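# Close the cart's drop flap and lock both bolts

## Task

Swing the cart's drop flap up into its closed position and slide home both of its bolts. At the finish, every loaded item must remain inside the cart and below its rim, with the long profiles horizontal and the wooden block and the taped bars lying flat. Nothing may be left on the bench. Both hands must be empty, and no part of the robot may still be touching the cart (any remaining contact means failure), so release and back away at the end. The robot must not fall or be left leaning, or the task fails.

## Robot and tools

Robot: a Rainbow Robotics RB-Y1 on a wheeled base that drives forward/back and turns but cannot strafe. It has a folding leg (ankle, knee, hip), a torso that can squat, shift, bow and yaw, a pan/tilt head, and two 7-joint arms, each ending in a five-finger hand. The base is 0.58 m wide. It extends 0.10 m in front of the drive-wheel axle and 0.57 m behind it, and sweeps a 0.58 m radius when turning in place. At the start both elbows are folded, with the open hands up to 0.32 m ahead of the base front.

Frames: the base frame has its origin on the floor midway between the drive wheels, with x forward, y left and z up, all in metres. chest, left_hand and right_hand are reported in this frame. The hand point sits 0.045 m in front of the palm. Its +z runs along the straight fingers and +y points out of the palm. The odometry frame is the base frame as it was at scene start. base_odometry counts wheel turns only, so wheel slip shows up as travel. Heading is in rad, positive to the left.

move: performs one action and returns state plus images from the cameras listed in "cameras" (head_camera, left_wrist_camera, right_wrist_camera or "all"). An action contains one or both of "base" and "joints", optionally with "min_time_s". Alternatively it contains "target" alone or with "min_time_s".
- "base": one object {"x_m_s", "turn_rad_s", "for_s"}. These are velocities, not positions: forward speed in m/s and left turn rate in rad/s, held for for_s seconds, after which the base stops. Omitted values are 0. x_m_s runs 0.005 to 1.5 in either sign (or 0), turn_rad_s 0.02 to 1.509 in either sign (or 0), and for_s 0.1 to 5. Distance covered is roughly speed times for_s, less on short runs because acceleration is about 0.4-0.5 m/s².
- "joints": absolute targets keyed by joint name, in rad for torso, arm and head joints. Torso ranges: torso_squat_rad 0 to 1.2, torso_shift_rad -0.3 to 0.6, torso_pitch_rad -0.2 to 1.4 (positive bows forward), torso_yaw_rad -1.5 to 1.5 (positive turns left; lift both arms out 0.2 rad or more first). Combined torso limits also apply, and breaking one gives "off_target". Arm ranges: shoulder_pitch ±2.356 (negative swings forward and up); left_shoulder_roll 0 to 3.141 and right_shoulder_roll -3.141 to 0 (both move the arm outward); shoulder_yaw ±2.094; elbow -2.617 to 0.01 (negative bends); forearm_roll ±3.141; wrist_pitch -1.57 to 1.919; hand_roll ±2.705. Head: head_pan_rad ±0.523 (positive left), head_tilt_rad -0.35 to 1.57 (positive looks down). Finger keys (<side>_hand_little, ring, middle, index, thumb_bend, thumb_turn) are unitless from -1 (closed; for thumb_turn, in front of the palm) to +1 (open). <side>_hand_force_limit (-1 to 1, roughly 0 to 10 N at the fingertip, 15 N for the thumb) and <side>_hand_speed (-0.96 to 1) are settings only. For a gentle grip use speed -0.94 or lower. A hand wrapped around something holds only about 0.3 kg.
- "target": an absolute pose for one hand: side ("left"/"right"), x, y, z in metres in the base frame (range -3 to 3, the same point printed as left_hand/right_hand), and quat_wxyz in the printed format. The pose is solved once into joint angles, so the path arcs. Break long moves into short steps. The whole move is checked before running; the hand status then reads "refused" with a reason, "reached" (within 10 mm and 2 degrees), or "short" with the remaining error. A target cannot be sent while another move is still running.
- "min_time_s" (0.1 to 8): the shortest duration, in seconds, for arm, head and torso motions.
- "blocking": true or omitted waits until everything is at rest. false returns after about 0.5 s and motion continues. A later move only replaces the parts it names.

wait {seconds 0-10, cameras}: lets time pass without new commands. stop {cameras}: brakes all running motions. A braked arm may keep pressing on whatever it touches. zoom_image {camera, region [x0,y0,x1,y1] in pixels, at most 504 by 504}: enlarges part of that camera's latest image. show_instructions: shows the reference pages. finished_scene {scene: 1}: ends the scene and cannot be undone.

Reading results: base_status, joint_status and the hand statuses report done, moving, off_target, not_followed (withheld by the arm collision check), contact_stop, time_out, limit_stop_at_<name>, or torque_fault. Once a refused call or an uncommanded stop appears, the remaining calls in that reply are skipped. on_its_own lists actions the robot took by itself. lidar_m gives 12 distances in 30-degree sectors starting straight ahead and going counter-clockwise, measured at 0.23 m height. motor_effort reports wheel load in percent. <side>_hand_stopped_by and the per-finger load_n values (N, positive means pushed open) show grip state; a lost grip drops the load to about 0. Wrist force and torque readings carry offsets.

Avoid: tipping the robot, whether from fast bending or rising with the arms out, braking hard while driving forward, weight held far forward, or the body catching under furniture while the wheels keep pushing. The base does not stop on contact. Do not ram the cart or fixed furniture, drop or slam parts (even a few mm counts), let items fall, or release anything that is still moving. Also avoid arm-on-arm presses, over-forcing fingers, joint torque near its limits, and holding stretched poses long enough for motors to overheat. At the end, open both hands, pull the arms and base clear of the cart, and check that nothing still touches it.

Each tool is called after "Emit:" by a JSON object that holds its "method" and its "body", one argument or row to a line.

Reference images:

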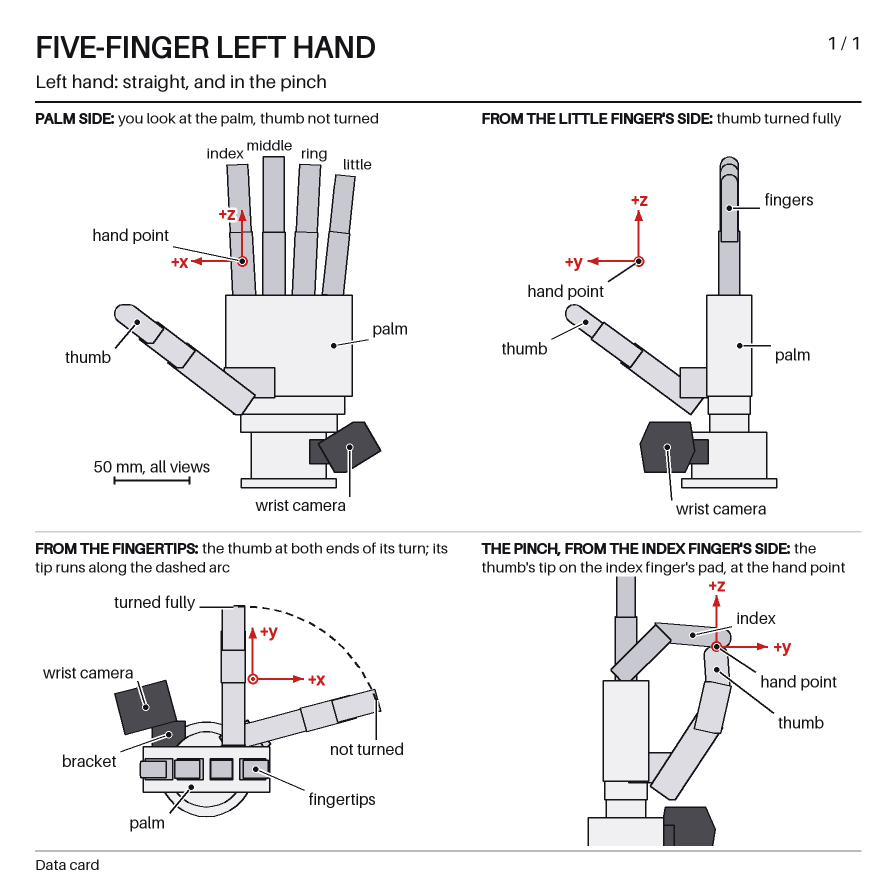

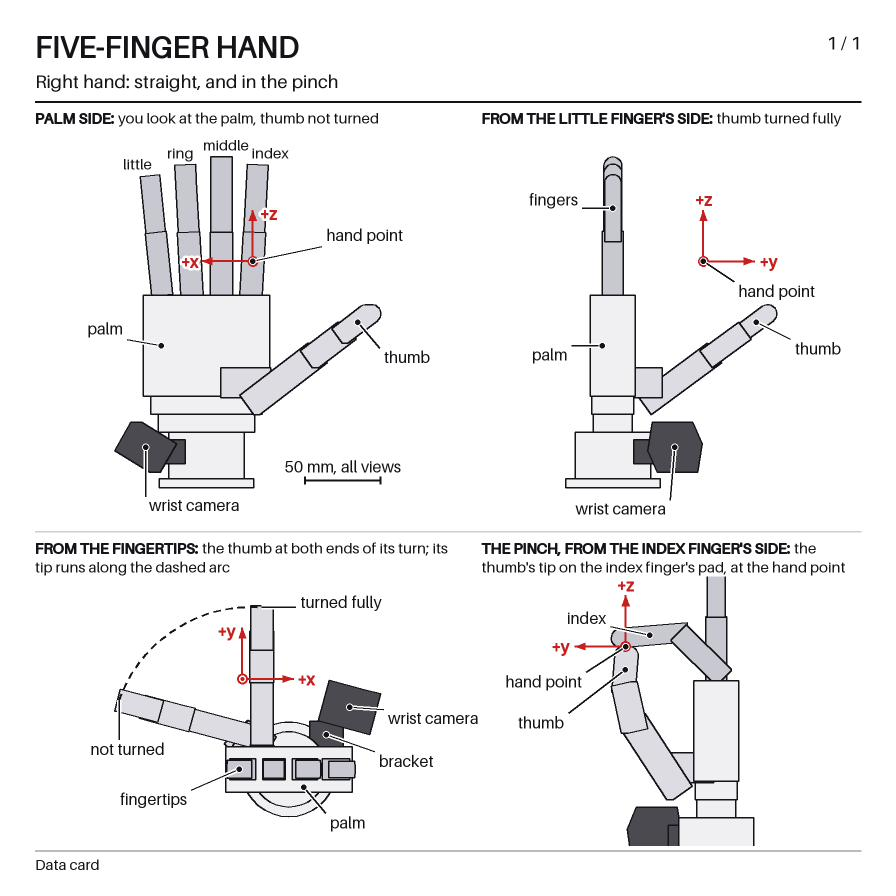

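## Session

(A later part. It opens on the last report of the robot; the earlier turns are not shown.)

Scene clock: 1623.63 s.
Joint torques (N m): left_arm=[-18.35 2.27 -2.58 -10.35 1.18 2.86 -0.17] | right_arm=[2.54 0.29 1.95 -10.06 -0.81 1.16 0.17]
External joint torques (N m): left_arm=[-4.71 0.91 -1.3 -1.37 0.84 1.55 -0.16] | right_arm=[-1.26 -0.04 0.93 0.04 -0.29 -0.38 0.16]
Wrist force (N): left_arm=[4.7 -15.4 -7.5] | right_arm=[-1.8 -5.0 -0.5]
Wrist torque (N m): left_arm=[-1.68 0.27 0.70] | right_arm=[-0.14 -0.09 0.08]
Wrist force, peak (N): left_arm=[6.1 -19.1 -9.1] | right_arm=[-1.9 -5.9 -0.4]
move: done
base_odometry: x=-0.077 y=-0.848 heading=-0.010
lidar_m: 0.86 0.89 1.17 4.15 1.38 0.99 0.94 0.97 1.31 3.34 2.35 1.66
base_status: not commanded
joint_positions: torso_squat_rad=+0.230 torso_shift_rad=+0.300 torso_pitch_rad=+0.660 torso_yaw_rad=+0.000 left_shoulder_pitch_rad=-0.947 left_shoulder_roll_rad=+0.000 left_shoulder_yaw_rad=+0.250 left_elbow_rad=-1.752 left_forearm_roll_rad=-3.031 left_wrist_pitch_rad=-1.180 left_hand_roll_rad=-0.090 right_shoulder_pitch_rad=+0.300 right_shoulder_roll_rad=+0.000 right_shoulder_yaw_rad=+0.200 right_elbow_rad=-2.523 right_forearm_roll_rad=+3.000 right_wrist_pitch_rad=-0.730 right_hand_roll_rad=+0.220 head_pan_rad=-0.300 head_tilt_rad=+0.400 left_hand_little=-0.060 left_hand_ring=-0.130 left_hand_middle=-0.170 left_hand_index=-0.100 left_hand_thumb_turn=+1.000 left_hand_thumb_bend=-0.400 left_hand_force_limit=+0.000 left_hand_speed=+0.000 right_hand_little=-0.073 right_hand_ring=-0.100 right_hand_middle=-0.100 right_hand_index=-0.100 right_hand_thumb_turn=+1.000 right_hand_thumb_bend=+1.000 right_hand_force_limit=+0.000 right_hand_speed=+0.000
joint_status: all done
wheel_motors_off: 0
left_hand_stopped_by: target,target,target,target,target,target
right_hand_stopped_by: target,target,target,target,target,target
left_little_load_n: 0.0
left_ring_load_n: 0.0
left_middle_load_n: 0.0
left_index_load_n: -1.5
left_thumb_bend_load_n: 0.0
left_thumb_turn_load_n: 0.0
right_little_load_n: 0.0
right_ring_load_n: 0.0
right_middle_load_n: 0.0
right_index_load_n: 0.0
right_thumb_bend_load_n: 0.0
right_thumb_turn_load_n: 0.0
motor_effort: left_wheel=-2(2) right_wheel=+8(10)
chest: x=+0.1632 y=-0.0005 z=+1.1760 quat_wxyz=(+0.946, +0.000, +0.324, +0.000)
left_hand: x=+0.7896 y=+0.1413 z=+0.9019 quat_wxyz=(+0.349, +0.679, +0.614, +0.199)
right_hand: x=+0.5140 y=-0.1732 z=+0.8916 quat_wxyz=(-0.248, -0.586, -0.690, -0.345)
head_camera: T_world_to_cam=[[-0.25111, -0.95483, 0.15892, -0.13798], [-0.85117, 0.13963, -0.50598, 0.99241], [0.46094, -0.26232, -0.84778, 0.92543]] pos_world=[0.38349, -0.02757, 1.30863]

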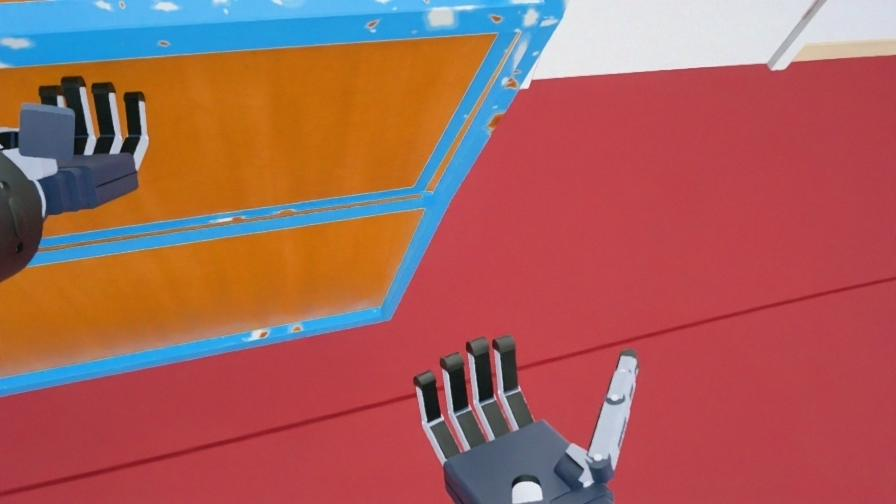

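Emit:
{"method": "move", "body": {
  "target": {"side":"left","x":0.796,"y":0.19,"z":0.90,"quat_wxyz":[0.300,0.640,0.648,0.285]},
  "min_time_s": 3,
  "cameras": ["head_camera"]
}}

Scene clock: 1631.47 s.
Joint torques (N m): left_arm=[-12.98 7.01 5.71 -7.95 -1.55 1.55 0.45] | right_arm=[2.84 0.32 1.81 -10.23 -0.61 1.37 0.07]
External joint torques (N m): left_arm=[0.76 2.37 1.65 0.49 -0.8 0.37 0.45] | right_arm=[-0.97 -0.01 0.79 -0.14 -0.09 -0.17 0.06]
Wrist force (N): left_arm=[-0.1 -12.5 -7.3] | right_arm=[-1.8 -5.3 -0.7]
Wrist torque (N m): left_arm=[-1.76 0.17 0.82] | right_arm=[-0.18 -0.09 0.07]
Wrist force, peak (N): left_arm=[4.6 -15.6 -7.7] | right_arm=[-2.0 -5.9 -0.7]
move: done
base_odometry: x=-0.077 y=-0.848 heading=-0.010
lidar_m: 0.85 0.88 1.17 4.15 1.39 0.99 0.93 0.97 1.30 3.32 2.34 1.67
base_status: not commanded
joint_positions: torso_squat_rad=+0.230 torso_shift_rad=+0.300 torso_pitch_rad=+0.660 torso_yaw_rad=+0.000 left_shoulder_pitch_rad=-0.931 left_shoulder_roll_rad=+0.437 left_shoulder_yaw_rad=-0.206 left_elbow_rad=-1.715 left_forearm_roll_rad=-3.141 left_wrist_pitch_rad=-1.112 left_hand_roll_rad=+0.587 right_shoulder_pitch_rad=+0.300 right_shoulder_roll_rad=+0.000 right_shoulder_yaw_rad=+0.200 right_elbow_rad=-2.523 right_forearm_roll_rad=+3.000 right_wrist_pitch_rad=-0.730 right_hand_roll_rad=+0.220 head_pan_rad=-0.300 head_tilt_rad=+0.400 left_hand_little=-0.060 left_hand_ring=-0.130 left_hand_middle=-0.171 left_hand_index=-0.100 left_hand_thumb_turn=+1.000 left_hand_thumb_bend=-0.400 left_hand_force_limit=+0.000 left_hand_speed=+0.000 right_hand_little=-0.073 right_hand_ring=-0.100 right_hand_middle=-0.100 right_hand_index=-0.100 right_hand_thumb_turn=+1.000 right_hand_thumb_bend=+1.000 right_hand_force_limit=+0.000 right_hand_speed=+0.000
joint_status: all done
wheel_motors_off: 0
left_hand_stopped_by: target,target,target,target,target,target
right_hand_stopped_by: target,target,target,target,target,target
left_little_load_n: 0.0
left_ring_load_n: 0.0
left_middle_load_n: -3.5
left_index_load_n: 0.0
left_thumb_bend_load_n: 0.0
left_thumb_turn_load_n: 0.0
right_little_load_n: -0.5
right_ring_load_n: 0.5
right_middle_load_n: 0.0
right_index_load_n: 0.0
right_thumb_bend_load_n: 0.0
right_thumb_turn_load_n: -0.5
motor_effort: left_wheel=-2(3) right_wheel=+8(10)
chest: x=+0.1632 y=-0.0005 z=+1.1760 quat_wxyz=(+0.946, +0.000, +0.324, +0.000)
left_hand: x=+0.7956 y=+0.1902 z=+0.8993 quat_wxyz=(+0.301, +0.642, +0.647, +0.280)
left_hand_status: reached (checked arc that bows 10 mm and turns the hand up to 12 deg, planned for 3.0 s): 1 mm and 0.6 deg off.
right_hand: x=+0.5140 y=-0.1733 z=+0.8916 quat_wxyz=(-0.248, -0.586, -0.690, -0.345)
head_camera: T_world_to_cam=[[-0.25119, -0.95481, 0.15887, -0.13799], [-0.85114, 0.13972, -0.506, 0.99244], [0.46094, -0.26232, -0.84778, 0.92541]] pos_world=[0.38349, -0.02767, 1.30863]

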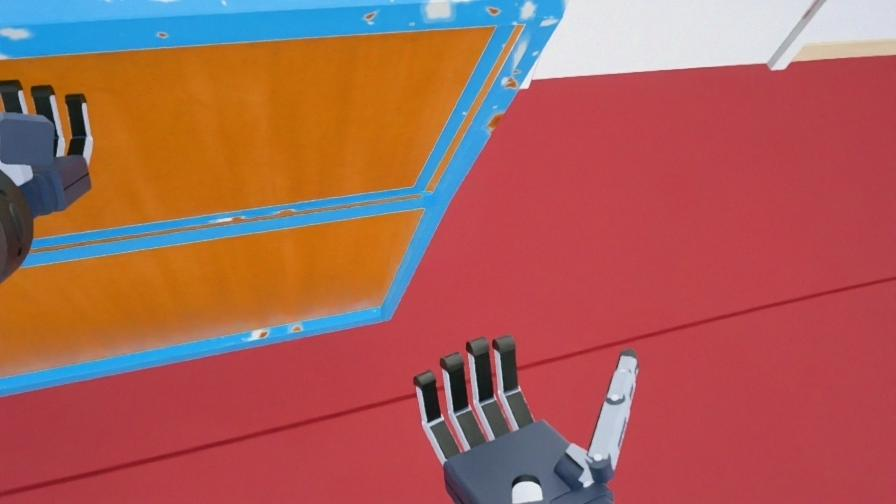

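Emit:
{"method": "move", "body": {
  "joints": {"right_shoulder_pitch_rad":-0.74,"right_shoulder_roll_rad":-0.03,"right_shoulder_yaw_rad":0.15,"right_elbow_rad":-2.42,"right_forearm_roll_rad":3.05,"right_wrist_pitch_rad":-1.135,"right_hand_roll_rad":-1.45,"right_hand_index":1.0,"right_hand_middle":1.0,"right_hand_ring":1.0,"right_hand_little":1.0,"head_tilt_rad":0.25},
  "min_time_s": 4,
  "cameras": ["head_camera","right_wrist_camera"]
}}

Scene clock: 1644.77 s.
Joint torques (N m): left_arm=[-13.22 6.98 5.55 -8.15 -1.39 1.4 0.48] | right_arm=[-11.96 0.75 -1.68 -7.92 0.04 1.49 -0.26]
External joint torques (N m): left_arm=[0.51 2.33 1.48 0.29 -0.63 0.21 0.48] | right_arm=[-1.7 -1.56 -2.08 0.43 0.34 -0.55 -0.28]
Wrist force (N): left_arm=[0.2 -11.8 -9.2] | right_arm=[-6.7 -1.4 -3.3]
Wrist torque (N m): left_arm=[-1.82 0.12 0.81] | right_arm=[0.24 0.23 -0.32]
Wrist force, peak (N): left_arm=[0.2 -12.3 -9.0] | right_arm=[-7.3 -2.2 -3.6]
move: done
base_odometry: x=-0.077 y=-0.848 heading=-0.010
lidar_m: 0.86 0.88 1.17 4.15 1.39 1.00 0.94 0.96 1.30 3.33 2.35 1.66
base_status: not commanded
joint_positions: torso_squat_rad=+0.230 torso_shift_rad=+0.300 torso_pitch_rad=+0.660 torso_yaw_rad=+0.000 left_shoulder_pitch_rad=-0.931 left_shoulder_roll_rad=+0.437 left_shoulder_yaw_rad=-0.206 left_elbow_rad=-1.715 left_forearm_roll_rad=-3.141 left_wrist_pitch_rad=-1.112 left_hand_roll_rad=+0.587 right_shoulder_pitch_rad=-0.740 right_shoulder_roll_rad=-0.030 right_shoulder_yaw_rad=+0.150 right_elbow_rad=-2.420 right_forearm_roll_rad=+3.050 right_wrist_pitch_rad=-1.135 right_hand_roll_rad=-1.450 head_pan_rad=-0.300 head_tilt_rad=+0.250 left_hand_little=-0.060 left_hand_ring=-0.130 left_hand_middle=-0.171 left_hand_index=-0.100 left_hand_thumb_turn=+1.000 left_hand_thumb_bend=-0.400 left_hand_force_limit=+0.000 left_hand_speed=+0.000 right_hand_little=+1.000 right_hand_ring=+1.000 right_hand_middle=+1.000 right_hand_index=+1.000 right_hand_thumb_turn=+1.000 right_hand_thumb_bend=+1.000 right_hand_force_limit=+0.000 right_hand_speed=+0.000
joint_status: all done
wheel_motors_off: 0
left_hand_stopped_by: target,target,target,target,target,target
right_hand_stopped_by: target,target,target,target,target,target
left_little_load_n: 0.0
left_ring_load_n: 0.0
left_middle_load_n: -5.0
left_index_load_n: 0.0
left_thumb_bend_load_n: 0.0
left_thumb_turn_load_n: 0.0
right_little_load_n: 0.0
right_ring_load_n: 0.0
right_middle_load_n: 0.0
right_index_load_n: 0.0
right_thumb_bend_load_n: 0.0
right_thumb_turn_load_n: 0.0
motor_effort: left_wheel=-2(3) right_wheel=+9(10)
chest: x=+0.1631 y=-0.0005 z=+1.1761 quat_wxyz=(+0.946, +0.000, +0.324, +0.000)
left_hand: x=+0.7956 y=+0.1902 z=+0.8994 quat_wxyz=(+0.301, +0.642, +0.647, +0.280)
right_hand: x=+0.6843 y=-0.0641 z=+1.0566 quat_wxyz=(+0.141, -0.758, -0.195, -0.607)
head_camera: T_world_to_cam=[[-0.24793, -0.95604, 0.15657, -0.13591], [-0.77302, 0.09781, -0.6268, 1.12827], [0.58393, -0.27643, -0.76329, 0.77654]] pos_world=[0.38503, -0.02563, 1.3212]
right_wrist_camera: T_world_to_cam=[[0.46681, -0.84908, 0.24727, -0.63333], [-0.50986, -0.48686, -0.70923, 1.06223], [0.72259, 0.205, -0.66018, 0.33197]] pos_world=[0.59736, -0.08865, 1.12913]

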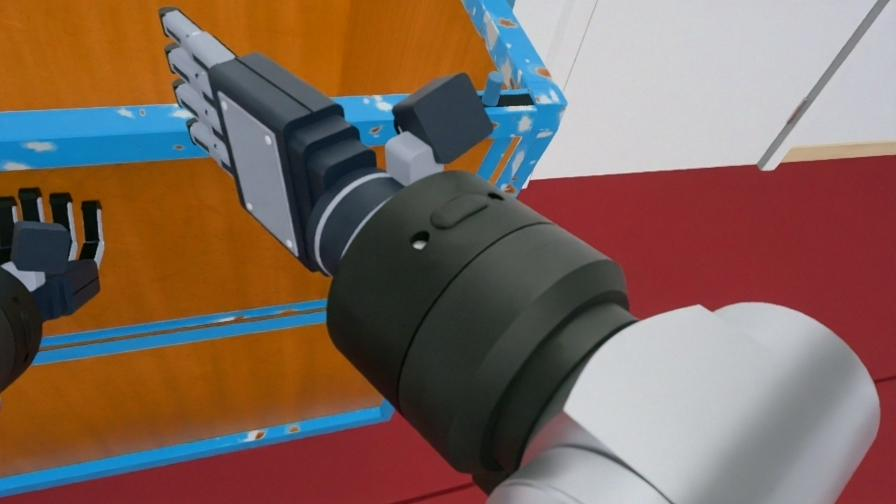

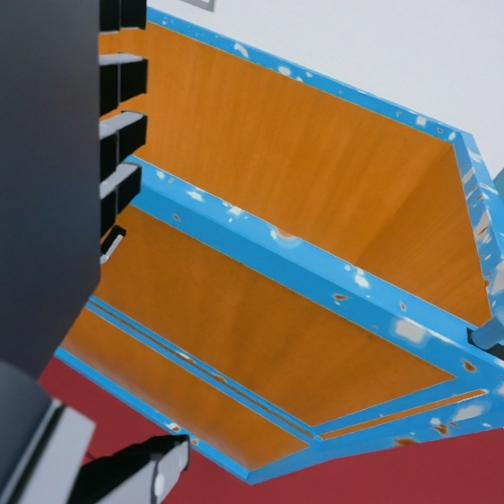

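Emit:
{"method": "move", "body": {
  "target": {"side":"right","x":0.74,"y":-0.25,"z":1.05,"quat_wxyz":[0,0.766,0,0.643]},
  "min_time_s": 3,
  "cameras": ["head_camera","right_wrist_camera"]
}}

Scene clock: 1653.93 s.
Joint torques (N m): left_arm=[-13.28 6.65 5.24 -8.01 -1.42 1.31 0.42] | right_arm=[-13.5 -1.12 -0.9 -8.34 -0.01 1.71 -0.4]
External joint torques (N m): left_arm=[0.45 2 1.18 0.42 -0.66 0.13 0.42] | right_arm=[-1.63 0.34 -1.99 0.64 0.29 -0.35 -0.43]
Wrist force (N): left_arm=[0.5 -12.1 -9.3] | right_arm=[-7.1 -0.8 -3.4]
Wrist torque (N m): left_arm=[-1.79 0.13 0.80] | right_arm=[0.34 0.38 -0.33]
Wrist force, peak (N): left_arm=[0.0 -12.5 -9.2] | right_arm=[-7.3 -1.3 -3.9]
move: short
base_odometry: x=-0.077 y=-0.848 heading=-0.010
lidar_m: 0.86 0.89 1.17 4.15 1.38 1.00 0.94 0.97 1.29 3.32 2.34 1.66
base_status: not commanded
joint_positions: torso_squat_rad=+0.230 torso_shift_rad=+0.300 torso_pitch_rad=+0.660 torso_yaw_rad=+0.000 left_shoulder_pitch_rad=-0.931 left_shoulder_roll_rad=+0.437 left_shoulder_yaw_rad=-0.206 left_elbow_rad=-1.715 left_forearm_roll_rad=-3.141 left_wrist_pitch_rad=-1.112 left_hand_roll_rad=+0.587 right_shoulder_pitch_rad=-0.807 right_shoulder_roll_rad=+0.000 right_shoulder_yaw_rad=-0.232 right_elbow_rad=-2.269 right_forearm_roll_rad=+3.141 right_wrist_pitch_rad=-0.963 right_hand_roll_rad=-1.481 head_pan_rad=-0.300 head_tilt_rad=+0.250 left_hand_little=-0.060 left_hand_ring=-0.130 left_hand_middle=-0.171 left_hand_index=-0.100 left_hand_thumb_turn=+1.000 left_hand_thumb_bend=-0.400 left_hand_force_limit=+0.000 left_hand_speed=+0.000 right_hand_little=+1.000 right_hand_ring=+1.000 right_hand_middle=+1.000 right_hand_index=+1.000 right_hand_thumb_turn=+1.000 right_hand_thumb_bend=+1.000 right_hand_force_limit=+0.000 right_hand_speed=+0.000
joint_status: all done
wheel_motors_off: 0
left_hand_stopped_by: target,target,target,target,target,target
right_hand_stopped_by: target,target,target,target,target,target
left_little_load_n: 0.0
left_ring_load_n: 0.5
left_middle_load_n: -5.5
left_index_load_n: 0.0
left_thumb_bend_load_n: 0.0
left_thumb_turn_load_n: 0.0
right_little_load_n: 0.0
right_ring_load_n: 0.0
right_middle_load_n: 0.0
right_index_load_n: 0.0
right_thumb_bend_load_n: 0.0
right_thumb_turn_load_n: 0.0
motor_effort: left_wheel=-2(2) right_wheel=+8(10)
chest: x=+0.1631 y=-0.0005 z=+1.1761 quat_wxyz=(+0.946, +0.000, +0.324, +0.000)
left_hand: x=+0.7956 y=+0.1902 z=+0.8994 quat_wxyz=(+0.301, +0.642, +0.647, +0.280)
right_hand: x=+0.7400 y=-0.2502 z=+1.0500 quat_wxyz=(+0.018, -0.765, -0.014, -0.644)
right_hand_status: short (checked arc that bows 12 mm and turns the hand up to 26 deg, as near as the solve gets, planned for 3.0 s): 0 mm and 2.6 deg off. The place is met; only the turn is off.
head_camera: T_world_to_cam=[[-0.24795, -0.95604, 0.15657, -0.13592], [-0.77297, 0.09782, -0.62685, 1.12824], [0.58398, -0.27645, -0.76324, 0.77653]] pos_world=[0.38493, -0.02563, 1.3212]
right_wrist_camera: T_world_to_cam=[[0.0479, -0.97514, 0.21634, -0.50485], [-0.63004, -0.19757, -0.75101, 1.20048], [0.77509, -0.10033, -0.62384, 0.17214]] pos_world=[0.64711, -0.23785, 1.11819]

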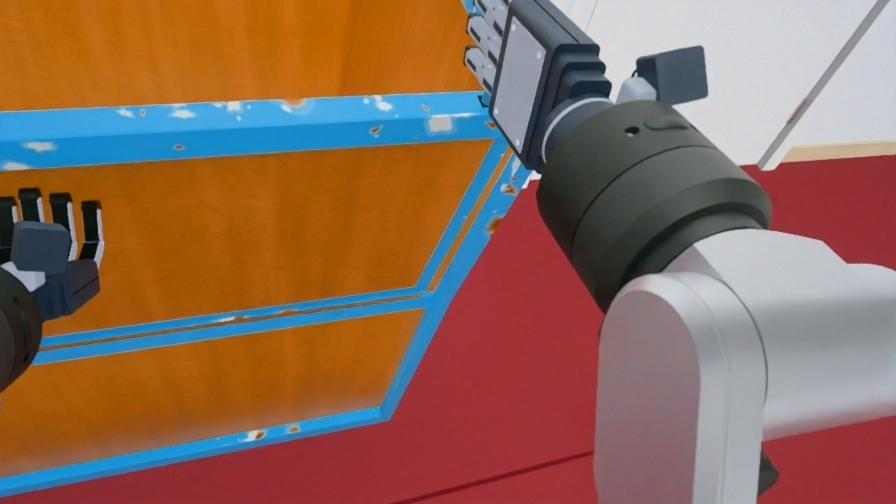

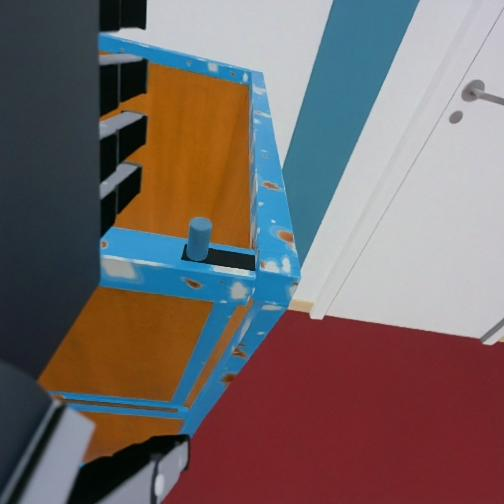

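Emit:
{"method": "zoom_image", "body": {
  "camera": "right_wrist_camera",
  "region": [90, 190, 310, 410]
}}

Scaled by 2.291 from the camera's image (finer frame: 720x720).

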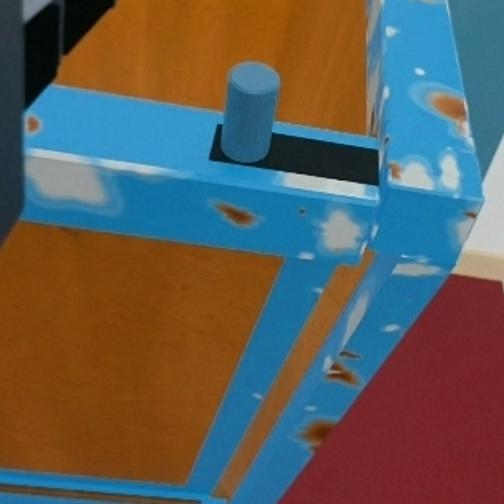

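Emit:
{"method": "move", "body": {
  "target": {"side":"left","x":0.804,"y":0.19,"z":0.90,"quat_wxyz":[0.300,0.640,0.648,0.285]},
  "min_time_s": 1.5,
  "cameras": ["right_wrist_camera"]
}}

Emit:
{"method": "zoom_image", "body": {
  "camera": "right_wrist_camera",
  "region": [90, 190, 310, 410]
}}

Scene clock: 1660.80 s.
Joint torques (N m): left_arm=[-19.25 7.6 6.5 -8.69 -1.5 2.98 0.2] | right_arm=[-13.95 -1.01 -0.39 -8.18 0.06 1.88 -0.42]
External joint torques (N m): left_arm=[-5.09 2.78 2.27 -0.31 -0.71 1.81 0.2] | right_arm=[-2.08 0.45 -1.47 0.8 0.35 -0.19 -0.44]
Wrist force (N): left_arm=[2.1 -20.8 -18.1] | right_arm=[-6.7 -1.0 -3.4]
Wrist torque (N m): left_arm=[-1.79 0.13 0.84] | right_arm=[0.26 0.31 -0.29]
Wrist force, peak (N): left_arm=[2.1 -20.8 -18.2] | right_arm=[-7.5 -1.0 -3.5]
move: done
base_odometry: x=-0.077 y=-0.848 heading=-0.010
lidar_m: 0.86 0.88 1.17 4.15 1.40 0.99 0.94 0.97 1.30 3.33 2.35 1.65
base_status: not commanded
joint_positions: torso_squat_rad=+0.230 torso_shift_rad=+0.300 torso_pitch_rad=+0.660 torso_yaw_rad=+0.000 left_shoulder_pitch_rad=-0.959 left_shoulder_roll_rad=+0.449 left_shoulder_yaw_rad=-0.223 left_elbow_rad=-1.677 left_forearm_roll_rad=-3.141 left_wrist_pitch_rad=-1.102 left_hand_roll_rad=+0.610 right_shoulder_pitch_rad=-0.807 right_shoulder_roll_rad=+0.000 right_shoulder_yaw_rad=-0.232 right_elbow_rad=-2.269 right_forearm_roll_rad=+3.141 right_wrist_pitch_rad=-0.963 right_hand_roll_rad=-1.481 head_pan_rad=-0.300 head_tilt_rad=+0.250 left_hand_little=-0.060 left_hand_ring=-0.130 left_hand_middle=-0.171 left_hand_index=-0.100 left_hand_thumb_turn=+1.000 left_hand_thumb_bend=-0.400 left_hand_force_limit=+0.000 left_hand_speed=+0.000 right_hand_little=+1.000 right_hand_ring=+1.000 right_hand_middle=+1.000 right_hand_index=+1.000 right_hand_thumb_turn=+1.000 right_hand_thumb_bend=+1.000 right_hand_force_limit=+0.000 right_hand_speed=+0.000
joint_status: all done
wheel_motors_off: 0
left_hand_stopped_by: target,target,target,target,target,target
right_hand_stopped_by: target,target,target,target,target,target
left_little_load_n: 0.0
left_ring_load_n: 0.0
left_middle_load_n: -9.5
left_index_load_n: -4.0
left_thumb_bend_load_n: 0.0
left_thumb_turn_load_n: 0.0
right_little_load_n: 0.0
right_ring_load_n: 0.0
right_middle_load_n: 0.0
right_index_load_n: 0.0
right_thumb_bend_load_n: 0.0
right_thumb_turn_load_n: 0.0
motor_effort: left_wheel=-2(2) right_wheel=+7(10)
chest: x=+0.1631 y=-0.0005 z=+1.1761 quat_wxyz=(+0.946, +0.000, +0.324, +0.000)
left_hand: x=+0.8028 y=+0.1903 z=+0.8993 quat_wxyz=(+0.299, +0.641, +0.648, +0.283)
left_hand_status: reached (checked arc that bows 1 mm and turns the hand up to 0 deg, planned for 1.5 s): 1 mm and 0.2 deg off.
right_hand: x=+0.7399 y=-0.2502 z=+1.0500 quat_wxyz=(+0.018, -0.765, -0.014, -0.644)
right_wrist_camera: T_world_to_cam=[[0.04789, -0.97514, 0.21636, -0.50485], [-0.62998, -0.19758, -0.75106, 1.20043], [0.77514, -0.10033, -0.62378, 0.17212]] pos_world=[0.64701, -0.23785, 1.11819]

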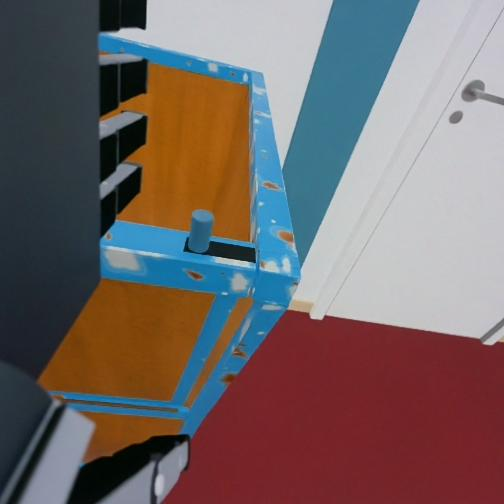

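Scaled by 2.291 from the camera's image (finer frame: 720x720).

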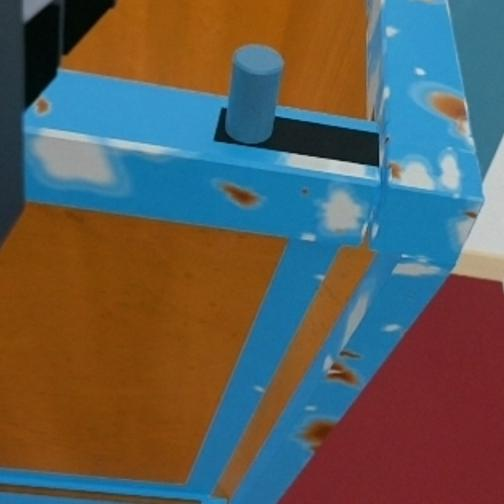

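Emit:
{"method": "move", "body": {
  "target": {"side":"left","x":0.807,"y":0.19,"z":0.90,"quat_wxyz":[0.300,0.640,0.648,0.285]},
  "min_time_s": 1
}}

Emit:
{"method": "move", "body": {
  "target": {"side":"right","x":0.78,"y":-0.262,"z":1.04,"quat_wxyz":[0.018,-0.765,-0.014,-0.644]},
  "min_time_s": 2,
  "cameras": ["right_wrist_camera","head_camera"]
}}

Scene clock: 1665.37 s.
Joint torques (N m): left_arm=[-24.64 9.47 9.03 -7.36 -2.33 5.3 -0.23] | right_arm=[-13.66 -0.79 -0.32 -8.59 -0.25 2.05 -0.44]
External joint torques (N m): left_arm=[-10.31 4.6 4.78 1.01 -1.54 4.14 -0.23] | right_arm=[-1.78 0.67 -1.4 0.38 0.05 -0.01 -0.46]
Wrist force (N): left_arm=[1.8 -33.6 -40.8] | right_arm=[-7.0 -0.4 -3.4]
Wrist torque (N m): left_arm=[-1.76 -0.03 0.89] | right_arm=[0.36 0.37 -0.31]
Wrist force, peak (N): left_arm=[2.2 -34.1 -40.5] | right_arm=[-7.4 -0.9 -3.8]
move: done
base_odometry: x=-0.077 y=-0.848 heading=-0.010
lidar_m: 0.86 0.89 1.17 4.15 1.39 0.99 0.94 0.97 1.29 3.33 2.34 1.66
base_status: not commanded
joint_positions: torso_squat_rad=+0.230 torso_shift_rad=+0.299 torso_pitch_rad=+0.659 torso_yaw_rad=+0.000 left_shoulder_pitch_rad=-0.970 left_shoulder_roll_rad=+0.450 left_shoulder_yaw_rad=-0.228 left_elbow_rad=-1.659 left_forearm_roll_rad=-3.141 left_wrist_pitch_rad=-1.095 left_hand_roll_rad=+0.615 right_shoulder_pitch_rad=-0.807 right_shoulder_roll_rad=+0.000 right_shoulder_yaw_rad=-0.232 right_elbow_rad=-2.269 right_forearm_roll_rad=+3.141 right_wrist_pitch_rad=-0.963 right_hand_roll_rad=-1.481 head_pan_rad=-0.300 head_tilt_rad=+0.250 left_hand_little=-0.060 left_hand_ring=-0.130 left_hand_middle=-0.172 left_hand_index=-0.101 left_hand_thumb_turn=+1.000 left_hand_thumb_bend=-0.400 left_hand_force_limit=+0.000 left_hand_speed=+0.000 right_hand_little=+1.000 right_hand_ring=+1.000 right_hand_middle=+1.000 right_hand_index=+1.000 right_hand_thumb_turn=+1.000 right_hand_thumb_bend=+1.000 right_hand_force_limit=+0.000 right_hand_speed=+0.000
joint_status: all done
wheel_motors_off: 0
left_hand_stopped_by: target,target,target,target,target,target
right_hand_stopped_by: target,target,target,target,target,target
left_little_load_n: 0.0
left_ring_load_n: 0.0
left_middle_load_n: -21.0
left_index_load_n: -15.5
left_thumb_bend_load_n: 0.0
left_thumb_turn_load_n: 0.0
right_little_load_n: 0.0
right_ring_load_n: 0.0
right_middle_load_n: 0.0
right_index_load_n: 0.0
right_thumb_bend_load_n: 0.0
right_thumb_turn_load_n: 0.0
motor_effort: left_wheel=-2(3) right_wheel=+9(10)
chest: x=+0.1626 y=-0.0005 z=+1.1763 quat_wxyz=(+0.946, +0.000, +0.324, +0.000)
left_hand: x=+0.8053 y=+0.1899 z=+0.8985 quat_wxyz=(+0.299, +0.640, +0.648, +0.284)
left_hand_status: reached (checked arc that bows 1 mm and turns the hand up to 0 deg, planned for 1.0 s): 2 mm and 0.2 deg off.
right_hand: x=+0.7396 y=-0.2501 z=+1.0505 quat_wxyz=(+0.018, -0.765, -0.014, -0.644)
pictures: none

Scene clock: 1667.70 s.
Joint torques (N m): left_arm=[-24.67 9.19 9.1 -7.51 -2.5 5.12 -0.24] | right_arm=[-15.98 -3.88 -1.54 -8.71 -0.56 1.89 -0.34]
External joint torques (N m): left_arm=[-10.33 4.32 4.84 0.86 -1.71 3.96 -0.24] | right_arm=[-2.12 -0.68 -2.17 0.68 -0.28 -0.18 -0.37]
Wrist force (N): left_arm=[1.4 -33.2 -40.3] | right_arm=[-6.9 -0.8 -3.1]
Wrist torque (N m): left_arm=[-1.78 -0.08 0.89] | right_arm=[0.33 0.31 -0.31]
Wrist force, peak (N): left_arm=[1.8 -33.9 -40.5] | right_arm=[-7.4 -1.1 -3.2]
move: done
base_odometry: x=-0.077 y=-0.848 heading=-0.010
lidar_m: 0.85 0.88 1.18 4.14 1.39 0.99 0.94 0.97 1.30 3.34 2.35 1.67
base_status: not commanded
joint_positions: torso_squat_rad=+0.230 torso_shift_rad=+0.299 torso_pitch_rad=+0.659 torso_yaw_rad=+0.000 left_shoulder_pitch_rad=-0.970 left_shoulder_roll_rad=+0.450 left_shoulder_yaw_rad=-0.228 left_elbow_rad=-1.659 left_forearm_roll_rad=-3.141 left_wrist_pitch_rad=-1.095 left_hand_roll_rad=+0.615 right_shoulder_pitch_rad=-0.898 right_shoulder_roll_rad=-0.072 right_shoulder_yaw_rad=-0.283 right_elbow_rad=-2.088 right_forearm_roll_rad=+3.093 right_wrist_pitch_rad=-0.885 right_hand_roll_rad=-1.488 head_pan_rad=-0.300 head_tilt_rad=+0.250 left_hand_little=-0.060 left_hand_ring=-0.130 left_hand_middle=-0.172 left_hand_index=-0.101 left_hand_thumb_turn=+1.000 left_hand_thumb_bend=-0.400 left_hand_force_limit=+0.000 left_hand_speed=+0.000 right_hand_little=+1.000 right_hand_ring=+1.000 right_hand_middle=+1.000 right_hand_index=+1.000 right_hand_thumb_turn=+1.000 right_hand_thumb_bend=+1.000 right_hand_force_limit=+0.000 right_hand_speed=+0.000
joint_status: all done
wheel_motors_off: 0
left_hand_stopped_by: target,target,target,target,target,target
right_hand_stopped_by: target,target,target,target,target,target
left_little_load_n: 0.0
left_ring_load_n: 0.5
left_middle_load_n: -21.0
left_index_load_n: -15.0
left_thumb_bend_load_n: 0.0
left_thumb_turn_load_n: 0.0
right_little_load_n: 0.0
right_ring_load_n: 0.0
right_middle_load_n: 0.0
right_index_load_n: 0.0
right_thumb_bend_load_n: 0.0
right_thumb_turn_load_n: 0.0
motor_effort: left_wheel=-2(2) right_wheel=+8(10)
chest: x=+0.1626 y=-0.0005 z=+1.1763 quat_wxyz=(+0.946, +0.000, +0.324, +0.000)
left_hand: x=+0.8053 y=+0.1898 z=+0.8986 quat_wxyz=(+0.299, +0.640, +0.648, +0.284)
right_hand: x=+0.7793 y=-0.2619 z=+1.0401 quat_wxyz=(+0.018, -0.765, -0.014, -0.644)
right_hand_status: reached (checked arc that bows 8 mm and turns the hand up to 1 deg, planned for 2.0 s): 1 mm and 0.0 deg off.
pictures: head_camera, right_wrist_camera
head_camera: T_world_to_cam=[[-0.24794, -0.95607, 0.15639, -0.1359], [-0.77258, 0.09774, -0.62735, 1.12853], [0.5845, -0.27636, -0.76288, 0.7765]] pos_world=[0.38432, -0.02563, 1.3216]
right_wrist_camera: T_world_to_cam=[[0.04877, -0.97508, 0.21643, -0.51668], [-0.62998, -0.19818, -0.7509, 1.21518], [0.77508, -0.09972, -0.62394, 0.1346]] pos_world=[0.68641, -0.24956, 1.10829]

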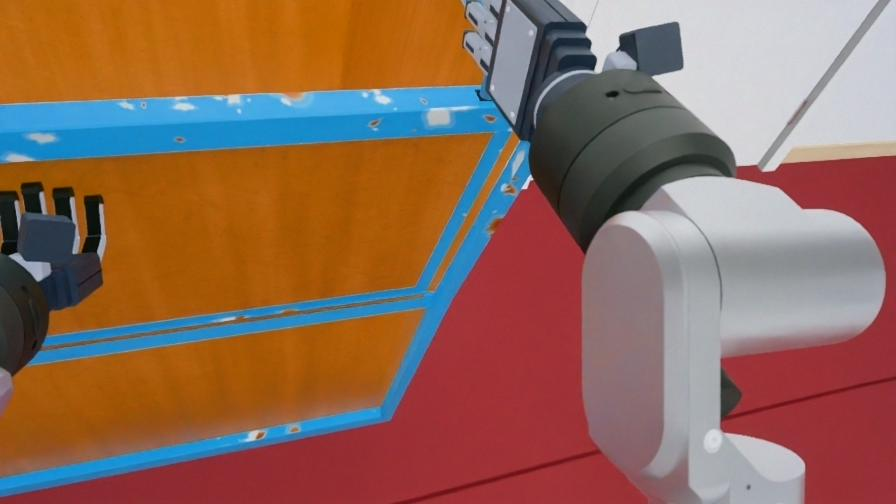

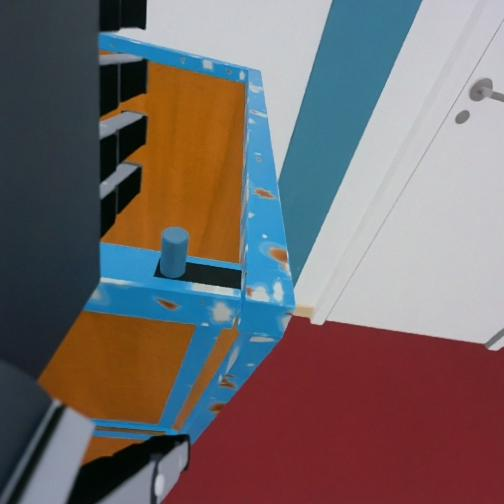

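Emit:
{"method": "move", "body": {
  "target": {"side":"left","x":0.8045,"y":0.19,"z":0.90,"quat_wxyz":[0.300,0.640,0.648,0.285]},
  "min_time_s": 1
}}

Emit:
{"method": "move", "body": {
  "target": {"side":"right","x":0.785,"y":-0.262,"z":1.005,"quat_wxyz":[0.018,-0.765,-0.014,-0.644]},
  "min_time_s": 2,
  "cameras": ["right_wrist_camera"]
}}

Emit:
{"method": "zoom_image", "body": {
  "camera": "right_wrist_camera",
  "region": [90, 150, 310, 370]
}}

Scene clock: 1676.77 s.
Joint torques (N m): left_arm=[-18.75 7.76 6.89 -8.69 -1.99 3.31 -0.02] | right_arm=[-15.8 -4.05 -1.23 -8.65 -0.58 1.8 -0.4]
External joint torques (N m): left_arm=[-4.49 2.88 2.57 -0.35 -1.19 2.15 -0.02] | right_arm=[-1.95 -0.85 -1.86 0.74 -0.29 -0.26 -0.43]
Wrist force (N): left_arm=[2.5 -23.5 -25.6] | right_arm=[-6.8 -1.2 -2.7]
Wrist torque (N m): left_arm=[-1.82 0.04 0.86] | right_arm=[0.22 0.29 -0.31]
Wrist force, peak (N): left_arm=[1.4 -33.6 -40.3] | right_arm=[-7.5 -1.1 -3.7]
move: done
base_odometry: x=-0.077 y=-0.848 heading=-0.010
lidar_m: 0.86 0.88 1.17 4.13 1.38 0.99 0.93 0.96 1.30 3.33 2.35 1.67
base_status: not commanded
joint_positions: torso_squat_rad=+0.230 torso_shift_rad=+0.300 torso_pitch_rad=+0.659 torso_yaw_rad=+0.000 left_shoulder_pitch_rad=-0.966 left_shoulder_roll_rad=+0.456 left_shoulder_yaw_rad=-0.235 left_elbow_rad=-1.666 left_forearm_roll_rad=-3.141 left_wrist_pitch_rad=-1.097 left_hand_roll_rad=+0.623 right_shoulder_pitch_rad=-0.898 right_shoulder_roll_rad=-0.072 right_shoulder_yaw_rad=-0.283 right_elbow_rad=-2.088 right_forearm_roll_rad=+3.093 right_wrist_pitch_rad=-0.885 right_hand_roll_rad=-1.488 head_pan_rad=-0.300 head_tilt_rad=+0.250 left_hand_little=-0.060 left_hand_ring=-0.130 left_hand_middle=-0.172 left_hand_index=-0.101 left_hand_thumb_turn=+1.000 left_hand_thumb_bend=-0.400 left_hand_force_limit=+0.000 left_hand_speed=+0.000 right_hand_little=+1.000 right_hand_ring=+1.000 right_hand_middle=+1.000 right_hand_index=+1.000 right_hand_thumb_turn=+1.000 right_hand_thumb_bend=+1.000 right_hand_force_limit=+0.000 right_hand_speed=+0.000
joint_status: all done
wheel_motors_off: 0
left_hand_stopped_by: target,target,target,target,target,target
right_hand_stopped_by: target,target,target,target,target,target
left_little_load_n: 0.0
left_ring_load_n: 0.0
left_middle_load_n: -13.5
left_index_load_n: -8.0
left_thumb_bend_load_n: 0.0
left_thumb_turn_load_n: 0.0
right_little_load_n: 0.0
right_ring_load_n: 0.0
right_middle_load_n: 0.0
right_index_load_n: 0.0
right_thumb_bend_load_n: 0.0
right_thumb_turn_load_n: 0.0
motor_effort: left_wheel=-2(2) right_wheel=+9(10)
chest: x=+0.1627 y=-0.0005 z=+1.1763 quat_wxyz=(+0.946, +0.000, +0.324, +0.000)
left_hand: x=+0.8039 y=+0.1898 z=+0.8988 quat_wxyz=(+0.299, +0.640, +0.648, +0.284)
left_hand_status: reached (checked arc that bows 0 mm and turns the hand up to 0 deg, planned for 1.0 s): 1 mm and 0.2 deg off.
right_hand: x=+0.7793 y=-0.2619 z=+1.0400 quat_wxyz=(+0.018, -0.765, -0.014, -0.644)
pictures: none

Scene clock: 1679.10 s.
Joint torques (N m): left_arm=[-18.72 7.85 6.73 -8.64 -2.04 3.16 -0.02] | right_arm=[-12.3 -1.93 1.73 -9.49 -0.57 1.96 0.44]
External joint torques (N m): left_arm=[-4.46 2.97 2.4 -0.3 -1.24 2 -0.02] | right_arm=[1.28 1.07 1.12 0.47 -0.27 -0.1 0.42]
Wrist force (N): left_arm=[2.2 -23.1 -26.1] | right_arm=[-6.8 -0.6 -3.7]
Wrist torque (N m): left_arm=[-1.78 0.08 0.83] | right_arm=[0.39 0.33 -0.08]
Wrist force, peak (N): left_arm=[2.3 -23.3 -26.1] | right_arm=[-7.4 -1.3 -3.6]
move: done
base_odometry: x=-0.077 y=-0.848 heading=-0.010
lidar_m: 0.85 0.88 1.16 4.14 1.39 0.99 0.93 0.97 1.30 3.33 2.35 1.67
base_status: not commanded
joint_positions: torso_squat_rad=+0.230 torso_shift_rad=+0.300 torso_pitch_rad=+0.659 torso_yaw_rad=+0.000 left_shoulder_pitch_rad=-0.966 left_shoulder_roll_rad=+0.456 left_shoulder_yaw_rad=-0.235 left_elbow_rad=-1.666 left_forearm_roll_rad=-3.141 left_wrist_pitch_rad=-1.097 left_hand_roll_rad=+0.623 right_shoulder_pitch_rad=-0.851 right_shoulder_roll_rad=-0.063 right_shoulder_yaw_rad=-0.275 right_elbow_rad=-1.994 right_forearm_roll_rad=+3.078 right_wrist_pitch_rad=-0.745 right_hand_roll_rad=-1.474 head_pan_rad=-0.300 head_tilt_rad=+0.250 left_hand_little=-0.060 left_hand_ring=-0.130 left_hand_middle=-0.172 left_hand_index=-0.101 left_hand_thumb_turn=+1.000 left_hand_thumb_bend=-0.400 left_hand_force_limit=+0.000 left_hand_speed=+0.000 right_hand_little=+1.000 right_hand_ring=+1.000 right_hand_middle=+1.000 right_hand_index=+1.000 right_hand_thumb_turn=+1.000 right_hand_thumb_bend=+1.000 right_hand_force_limit=+0.000 right_hand_speed=+0.000
joint_status: all done
wheel_motors_off: 0
left_hand_stopped_by: target,target,target,target,target,target
right_hand_stopped_by: target,target,target,target,target,target
left_little_load_n: 0.0
left_ring_load_n: 0.0
left_middle_load_n: -13.5
left_index_load_n: -8.0
left_thumb_bend_load_n: 0.0
left_thumb_turn_load_n: 0.0
right_little_load_n: 0.0
right_ring_load_n: 0.0
right_middle_load_n: 0.0
right_index_load_n: 0.0
right_thumb_bend_load_n: 0.0
right_thumb_turn_load_n: 0.0
motor_effort: left_wheel=-2(2) right_wheel=+8(10)
chest: x=+0.1627 y=-0.0005 z=+1.1763 quat_wxyz=(+0.946, +0.000, +0.324, +0.000)
left_hand: x=+0.8039 y=+0.1898 z=+0.8988 quat_wxyz=(+0.299, +0.640, +0.648, +0.284)
right_hand: x=+0.7850 y=-0.2622 z=+1.0054 quat_wxyz=(+0.018, -0.765, -0.014, -0.644)
right_hand_status: reached (checked arc that bows 1 mm and turns the hand up to 0 deg, planned for 2.0 s): 0 mm and 0.0 deg off.
right_wrist_camera: T_world_to_cam=[[0.04821, -0.97511, 0.21641, -0.50933], [-0.6296, -0.19786, -0.7513, 1.19284], [0.77542, -0.10003, -0.62347, 0.10776]] pos_world=[0.69201, -0.24985, 1.07359]

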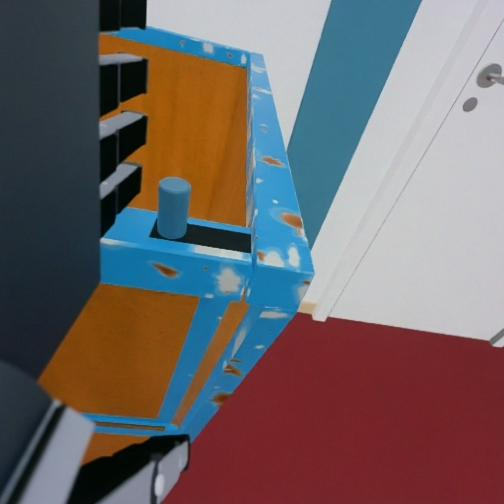

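Scaled by 2.291 from the camera's image (finer frame: 720x720).

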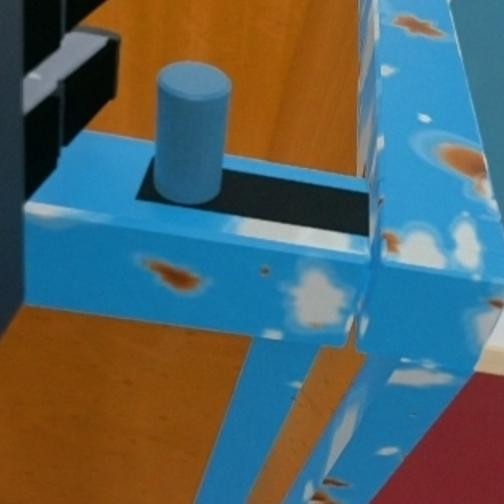

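Emit:
{"method": "move", "body": {
  "target": {"side":"right","x":0.785,"y":-0.262,"z":0.997,"quat_wxyz":[0.018,-0.765,-0.014,-0.644]},
  "min_time_s": 1
}}

Emit:
{"method": "move", "body": {
  "target": {"side":"right","x":0.785,"y":-0.276,"z":0.997,"quat_wxyz":[0.018,-0.765,-0.014,-0.644]},
  "min_time_s": 1.5,
  "cameras": ["right_wrist_camera"]
}}

Emit:
{"method": "zoom_image", "body": {
  "camera": "right_wrist_camera",
  "region": [90, 150, 310, 370]
}}

Scene clock: 1682.80 s.
Joint torques (N m): left_arm=[-18.44 7.93 6.51 -8.61 -1.98 3.3 0.08] | right_arm=[-11.2 -2.32 3.11 -9.5 -0.71 1.87 0.2]
External joint torques (N m): left_arm=[-4.18 3.04 2.19 -0.27 -1.18 2.14 0.08] | right_arm=[2.25 0.61 2.51 0.56 -0.4 -0.19 0.18]
Wrist force (N): left_arm=[2.3 -22.9 -25.8] | right_arm=[-6.9 -0.2 -3.5]
Wrist torque (N m): left_arm=[-1.75 0.06 0.83] | right_arm=[0.42 0.39 -0.10]
Wrist force, peak (N): left_arm=[2.4 -23.5 -25.9] | right_arm=[-7.8 -0.6 -3.1]
move: done
base_odometry: x=-0.077 y=-0.848 heading=-0.010
lidar_m: 0.86 0.88 1.17 4.14 1.39 1.00 0.94 0.97 1.29 3.33 2.34 1.66
base_status: not commanded
joint_positions: torso_squat_rad=+0.230 torso_shift_rad=+0.300 torso_pitch_rad=+0.659 torso_yaw_rad=+0.000 left_shoulder_pitch_rad=-0.966 left_shoulder_roll_rad=+0.456 left_shoulder_yaw_rad=-0.235 left_elbow_rad=-1.666 left_forearm_roll_rad=-3.141 left_wrist_pitch_rad=-1.097 left_hand_roll_rad=+0.623 right_shoulder_pitch_rad=-0.839 right_shoulder_roll_rad=-0.061 right_shoulder_yaw_rad=-0.272 right_elbow_rad=-1.976 right_forearm_roll_rad=+3.074 right_wrist_pitch_rad=-0.716 right_hand_roll_rad=-1.471 head_pan_rad=-0.300 head_tilt_rad=+0.250 left_hand_little=-0.060 left_hand_ring=-0.130 left_hand_middle=-0.172 left_hand_index=-0.101 left_hand_thumb_turn=+1.000 left_hand_thumb_bend=-0.400 left_hand_force_limit=+0.000 left_hand_speed=+0.000 right_hand_little=+1.000 right_hand_ring=+1.000 right_hand_middle=+1.000 right_hand_index=+1.000 right_hand_thumb_turn=+1.000 right_hand_thumb_bend=+1.000 right_hand_force_limit=+0.000 right_hand_speed=+0.000
joint_status: all done
wheel_motors_off: 0
left_hand_stopped_by: target,target,target,target,target,target
right_hand_stopped_by: target,target,target,target,target,target
left_little_load_n: 0.0
left_ring_load_n: 0.0
left_middle_load_n: -14.0
left_index_load_n: -8.0
left_thumb_bend_load_n: 0.0
left_thumb_turn_load_n: 0.0
right_little_load_n: 0.0
right_ring_load_n: 0.0
right_middle_load_n: 0.0
right_index_load_n: 0.0
right_thumb_bend_load_n: 0.0
right_thumb_turn_load_n: 0.0
motor_effort: left_wheel=-2(2) right_wheel=+7(10)
chest: x=+0.1627 y=-0.0005 z=+1.1763 quat_wxyz=(+0.946, +0.000, +0.324, +0.000)
left_hand: x=+0.8039 y=+0.1898 z=+0.8988 quat_wxyz=(+0.299, +0.640, +0.648, +0.284)
right_hand: x=+0.7849 y=-0.2622 z=+0.9974 quat_wxyz=(+0.018, -0.765, -0.014, -0.644)
right_hand_status: reached (checked arc that bows 0 mm and turns the hand up to 0 deg, planned for 1.0 s): 0 mm and 0.0 deg off.
pictures: none

Scene clock: 1684.63 s.
Joint torques (N m): left_arm=[-18.7 7.45 7.24 -8.63 -1.96 3.27 -0.07] | right_arm=[-10.31 -4.61 -3.8 -10.18 -0.04 1.7 0.31]
External joint torques (N m): left_arm=[-4.44 2.57 2.91 -0.3 -1.15 2.11 -0.07] | right_arm=[2.98 -0.9 -3.95 -0.12 0.27 -0.36 0.29]
Wrist force (N): left_arm=[1.9 -23.2 -26.3] | right_arm=[-5.6 -3.7 -1.9]
Wrist torque (N m): left_arm=[-1.75 0.04 0.85] | right_arm=[0.33 0.37 -0.05]
Wrist force, peak (N): left_arm=[1.8 -23.6 -26.2] | right_arm=[-7.5 -0.7 -3.7]
move: done
base_odometry: x=-0.077 y=-0.848 heading=-0.010
lidar_m: 0.86 0.88 1.17 4.14 1.39 0.99 0.94 0.97 1.29 3.32 2.35 1.65
base_status: not commanded
joint_positions: torso_squat_rad=+0.230 torso_shift_rad=+0.300 torso_pitch_rad=+0.659 torso_yaw_rad=+0.000 left_shoulder_pitch_rad=-0.966 left_shoulder_roll_rad=+0.456 left_shoulder_yaw_rad=-0.235 left_elbow_rad=-1.667 left_forearm_roll_rad=-3.141 left_wrist_pitch_rad=-1.097 left_hand_roll_rad=+0.623 right_shoulder_pitch_rad=-0.829 right_shoulder_roll_rad=-0.099 right_shoulder_yaw_rad=-0.287 right_elbow_rad=-1.977 right_forearm_roll_rad=+3.031 right_wrist_pitch_rad=-0.717 right_hand_roll_rad=-1.470 head_pan_rad=-0.300 head_tilt_rad=+0.250 left_hand_little=-0.060 left_hand_ring=-0.130 left_hand_middle=-0.172 left_hand_index=-0.101 left_hand_thumb_turn=+1.000 left_hand_thumb_bend=-0.400 left_hand_force_limit=+0.000 left_hand_speed=+0.000 right_hand_little=+1.000 right_hand_ring=+1.000 right_hand_middle=+1.000 right_hand_index=+1.000 right_hand_thumb_turn=+1.000 right_hand_thumb_bend=+1.000 right_hand_force_limit=+0.000 right_hand_speed=+0.000
joint_status: all done
wheel_motors_off: 0
left_hand_stopped_by: target,target,target,target,target,target
right_hand_stopped_by: target,target,target,target,target,target
left_little_load_n: 0.0
left_ring_load_n: 0.0
left_middle_load_n: -14.0
left_index_load_n: -8.5
left_thumb_bend_load_n: 0.0
left_thumb_turn_load_n: 0.0
right_little_load_n: 0.0
right_ring_load_n: 0.0
right_middle_load_n: 0.0
right_index_load_n: 0.0
right_thumb_bend_load_n: 0.0
right_thumb_turn_load_n: 0.0
motor_effort: left_wheel=-2(2) right_wheel=+8(10)
chest: x=+0.1627 y=-0.0005 z=+1.1763 quat_wxyz=(+0.946, +0.000, +0.324, +0.000)
left_hand: x=+0.8039 y=+0.1897 z=+0.8988 quat_wxyz=(+0.299, +0.640, +0.648, +0.284)
right_hand: x=+0.7850 y=-0.2750 z=+0.9979 quat_wxyz=(+0.018, -0.764, -0.014, -0.644)
right_hand_status: reached (checked arc that bows 1 mm and turns the hand up to 0 deg, planned for 1.5 s): 1 mm and 0.1 deg off.
right_wrist_camera: T_world_to_cam=[[0.04819, -0.9751, 0.21647, -0.52032], [-0.62899, -0.19798, -0.75178, 1.1847], [0.77592, -0.09993, -0.62287, 0.10069]] pos_world=[0.69212, -0.26276, 1.06598]

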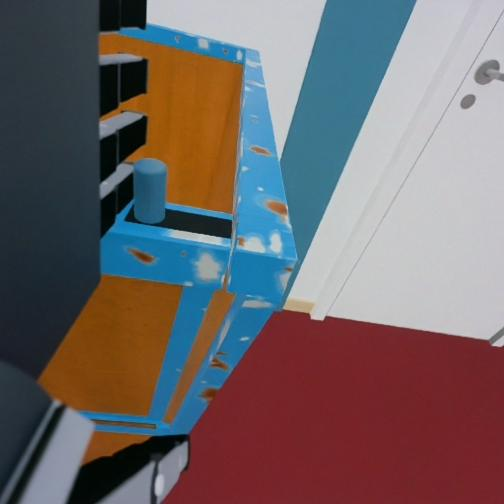

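Scaled by 2.291 from the camera's image (finer frame: 720x720).

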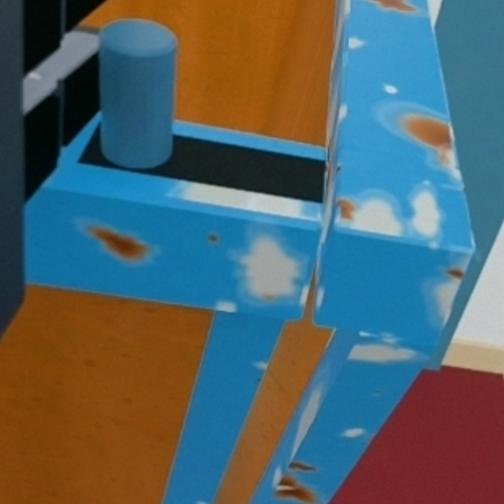

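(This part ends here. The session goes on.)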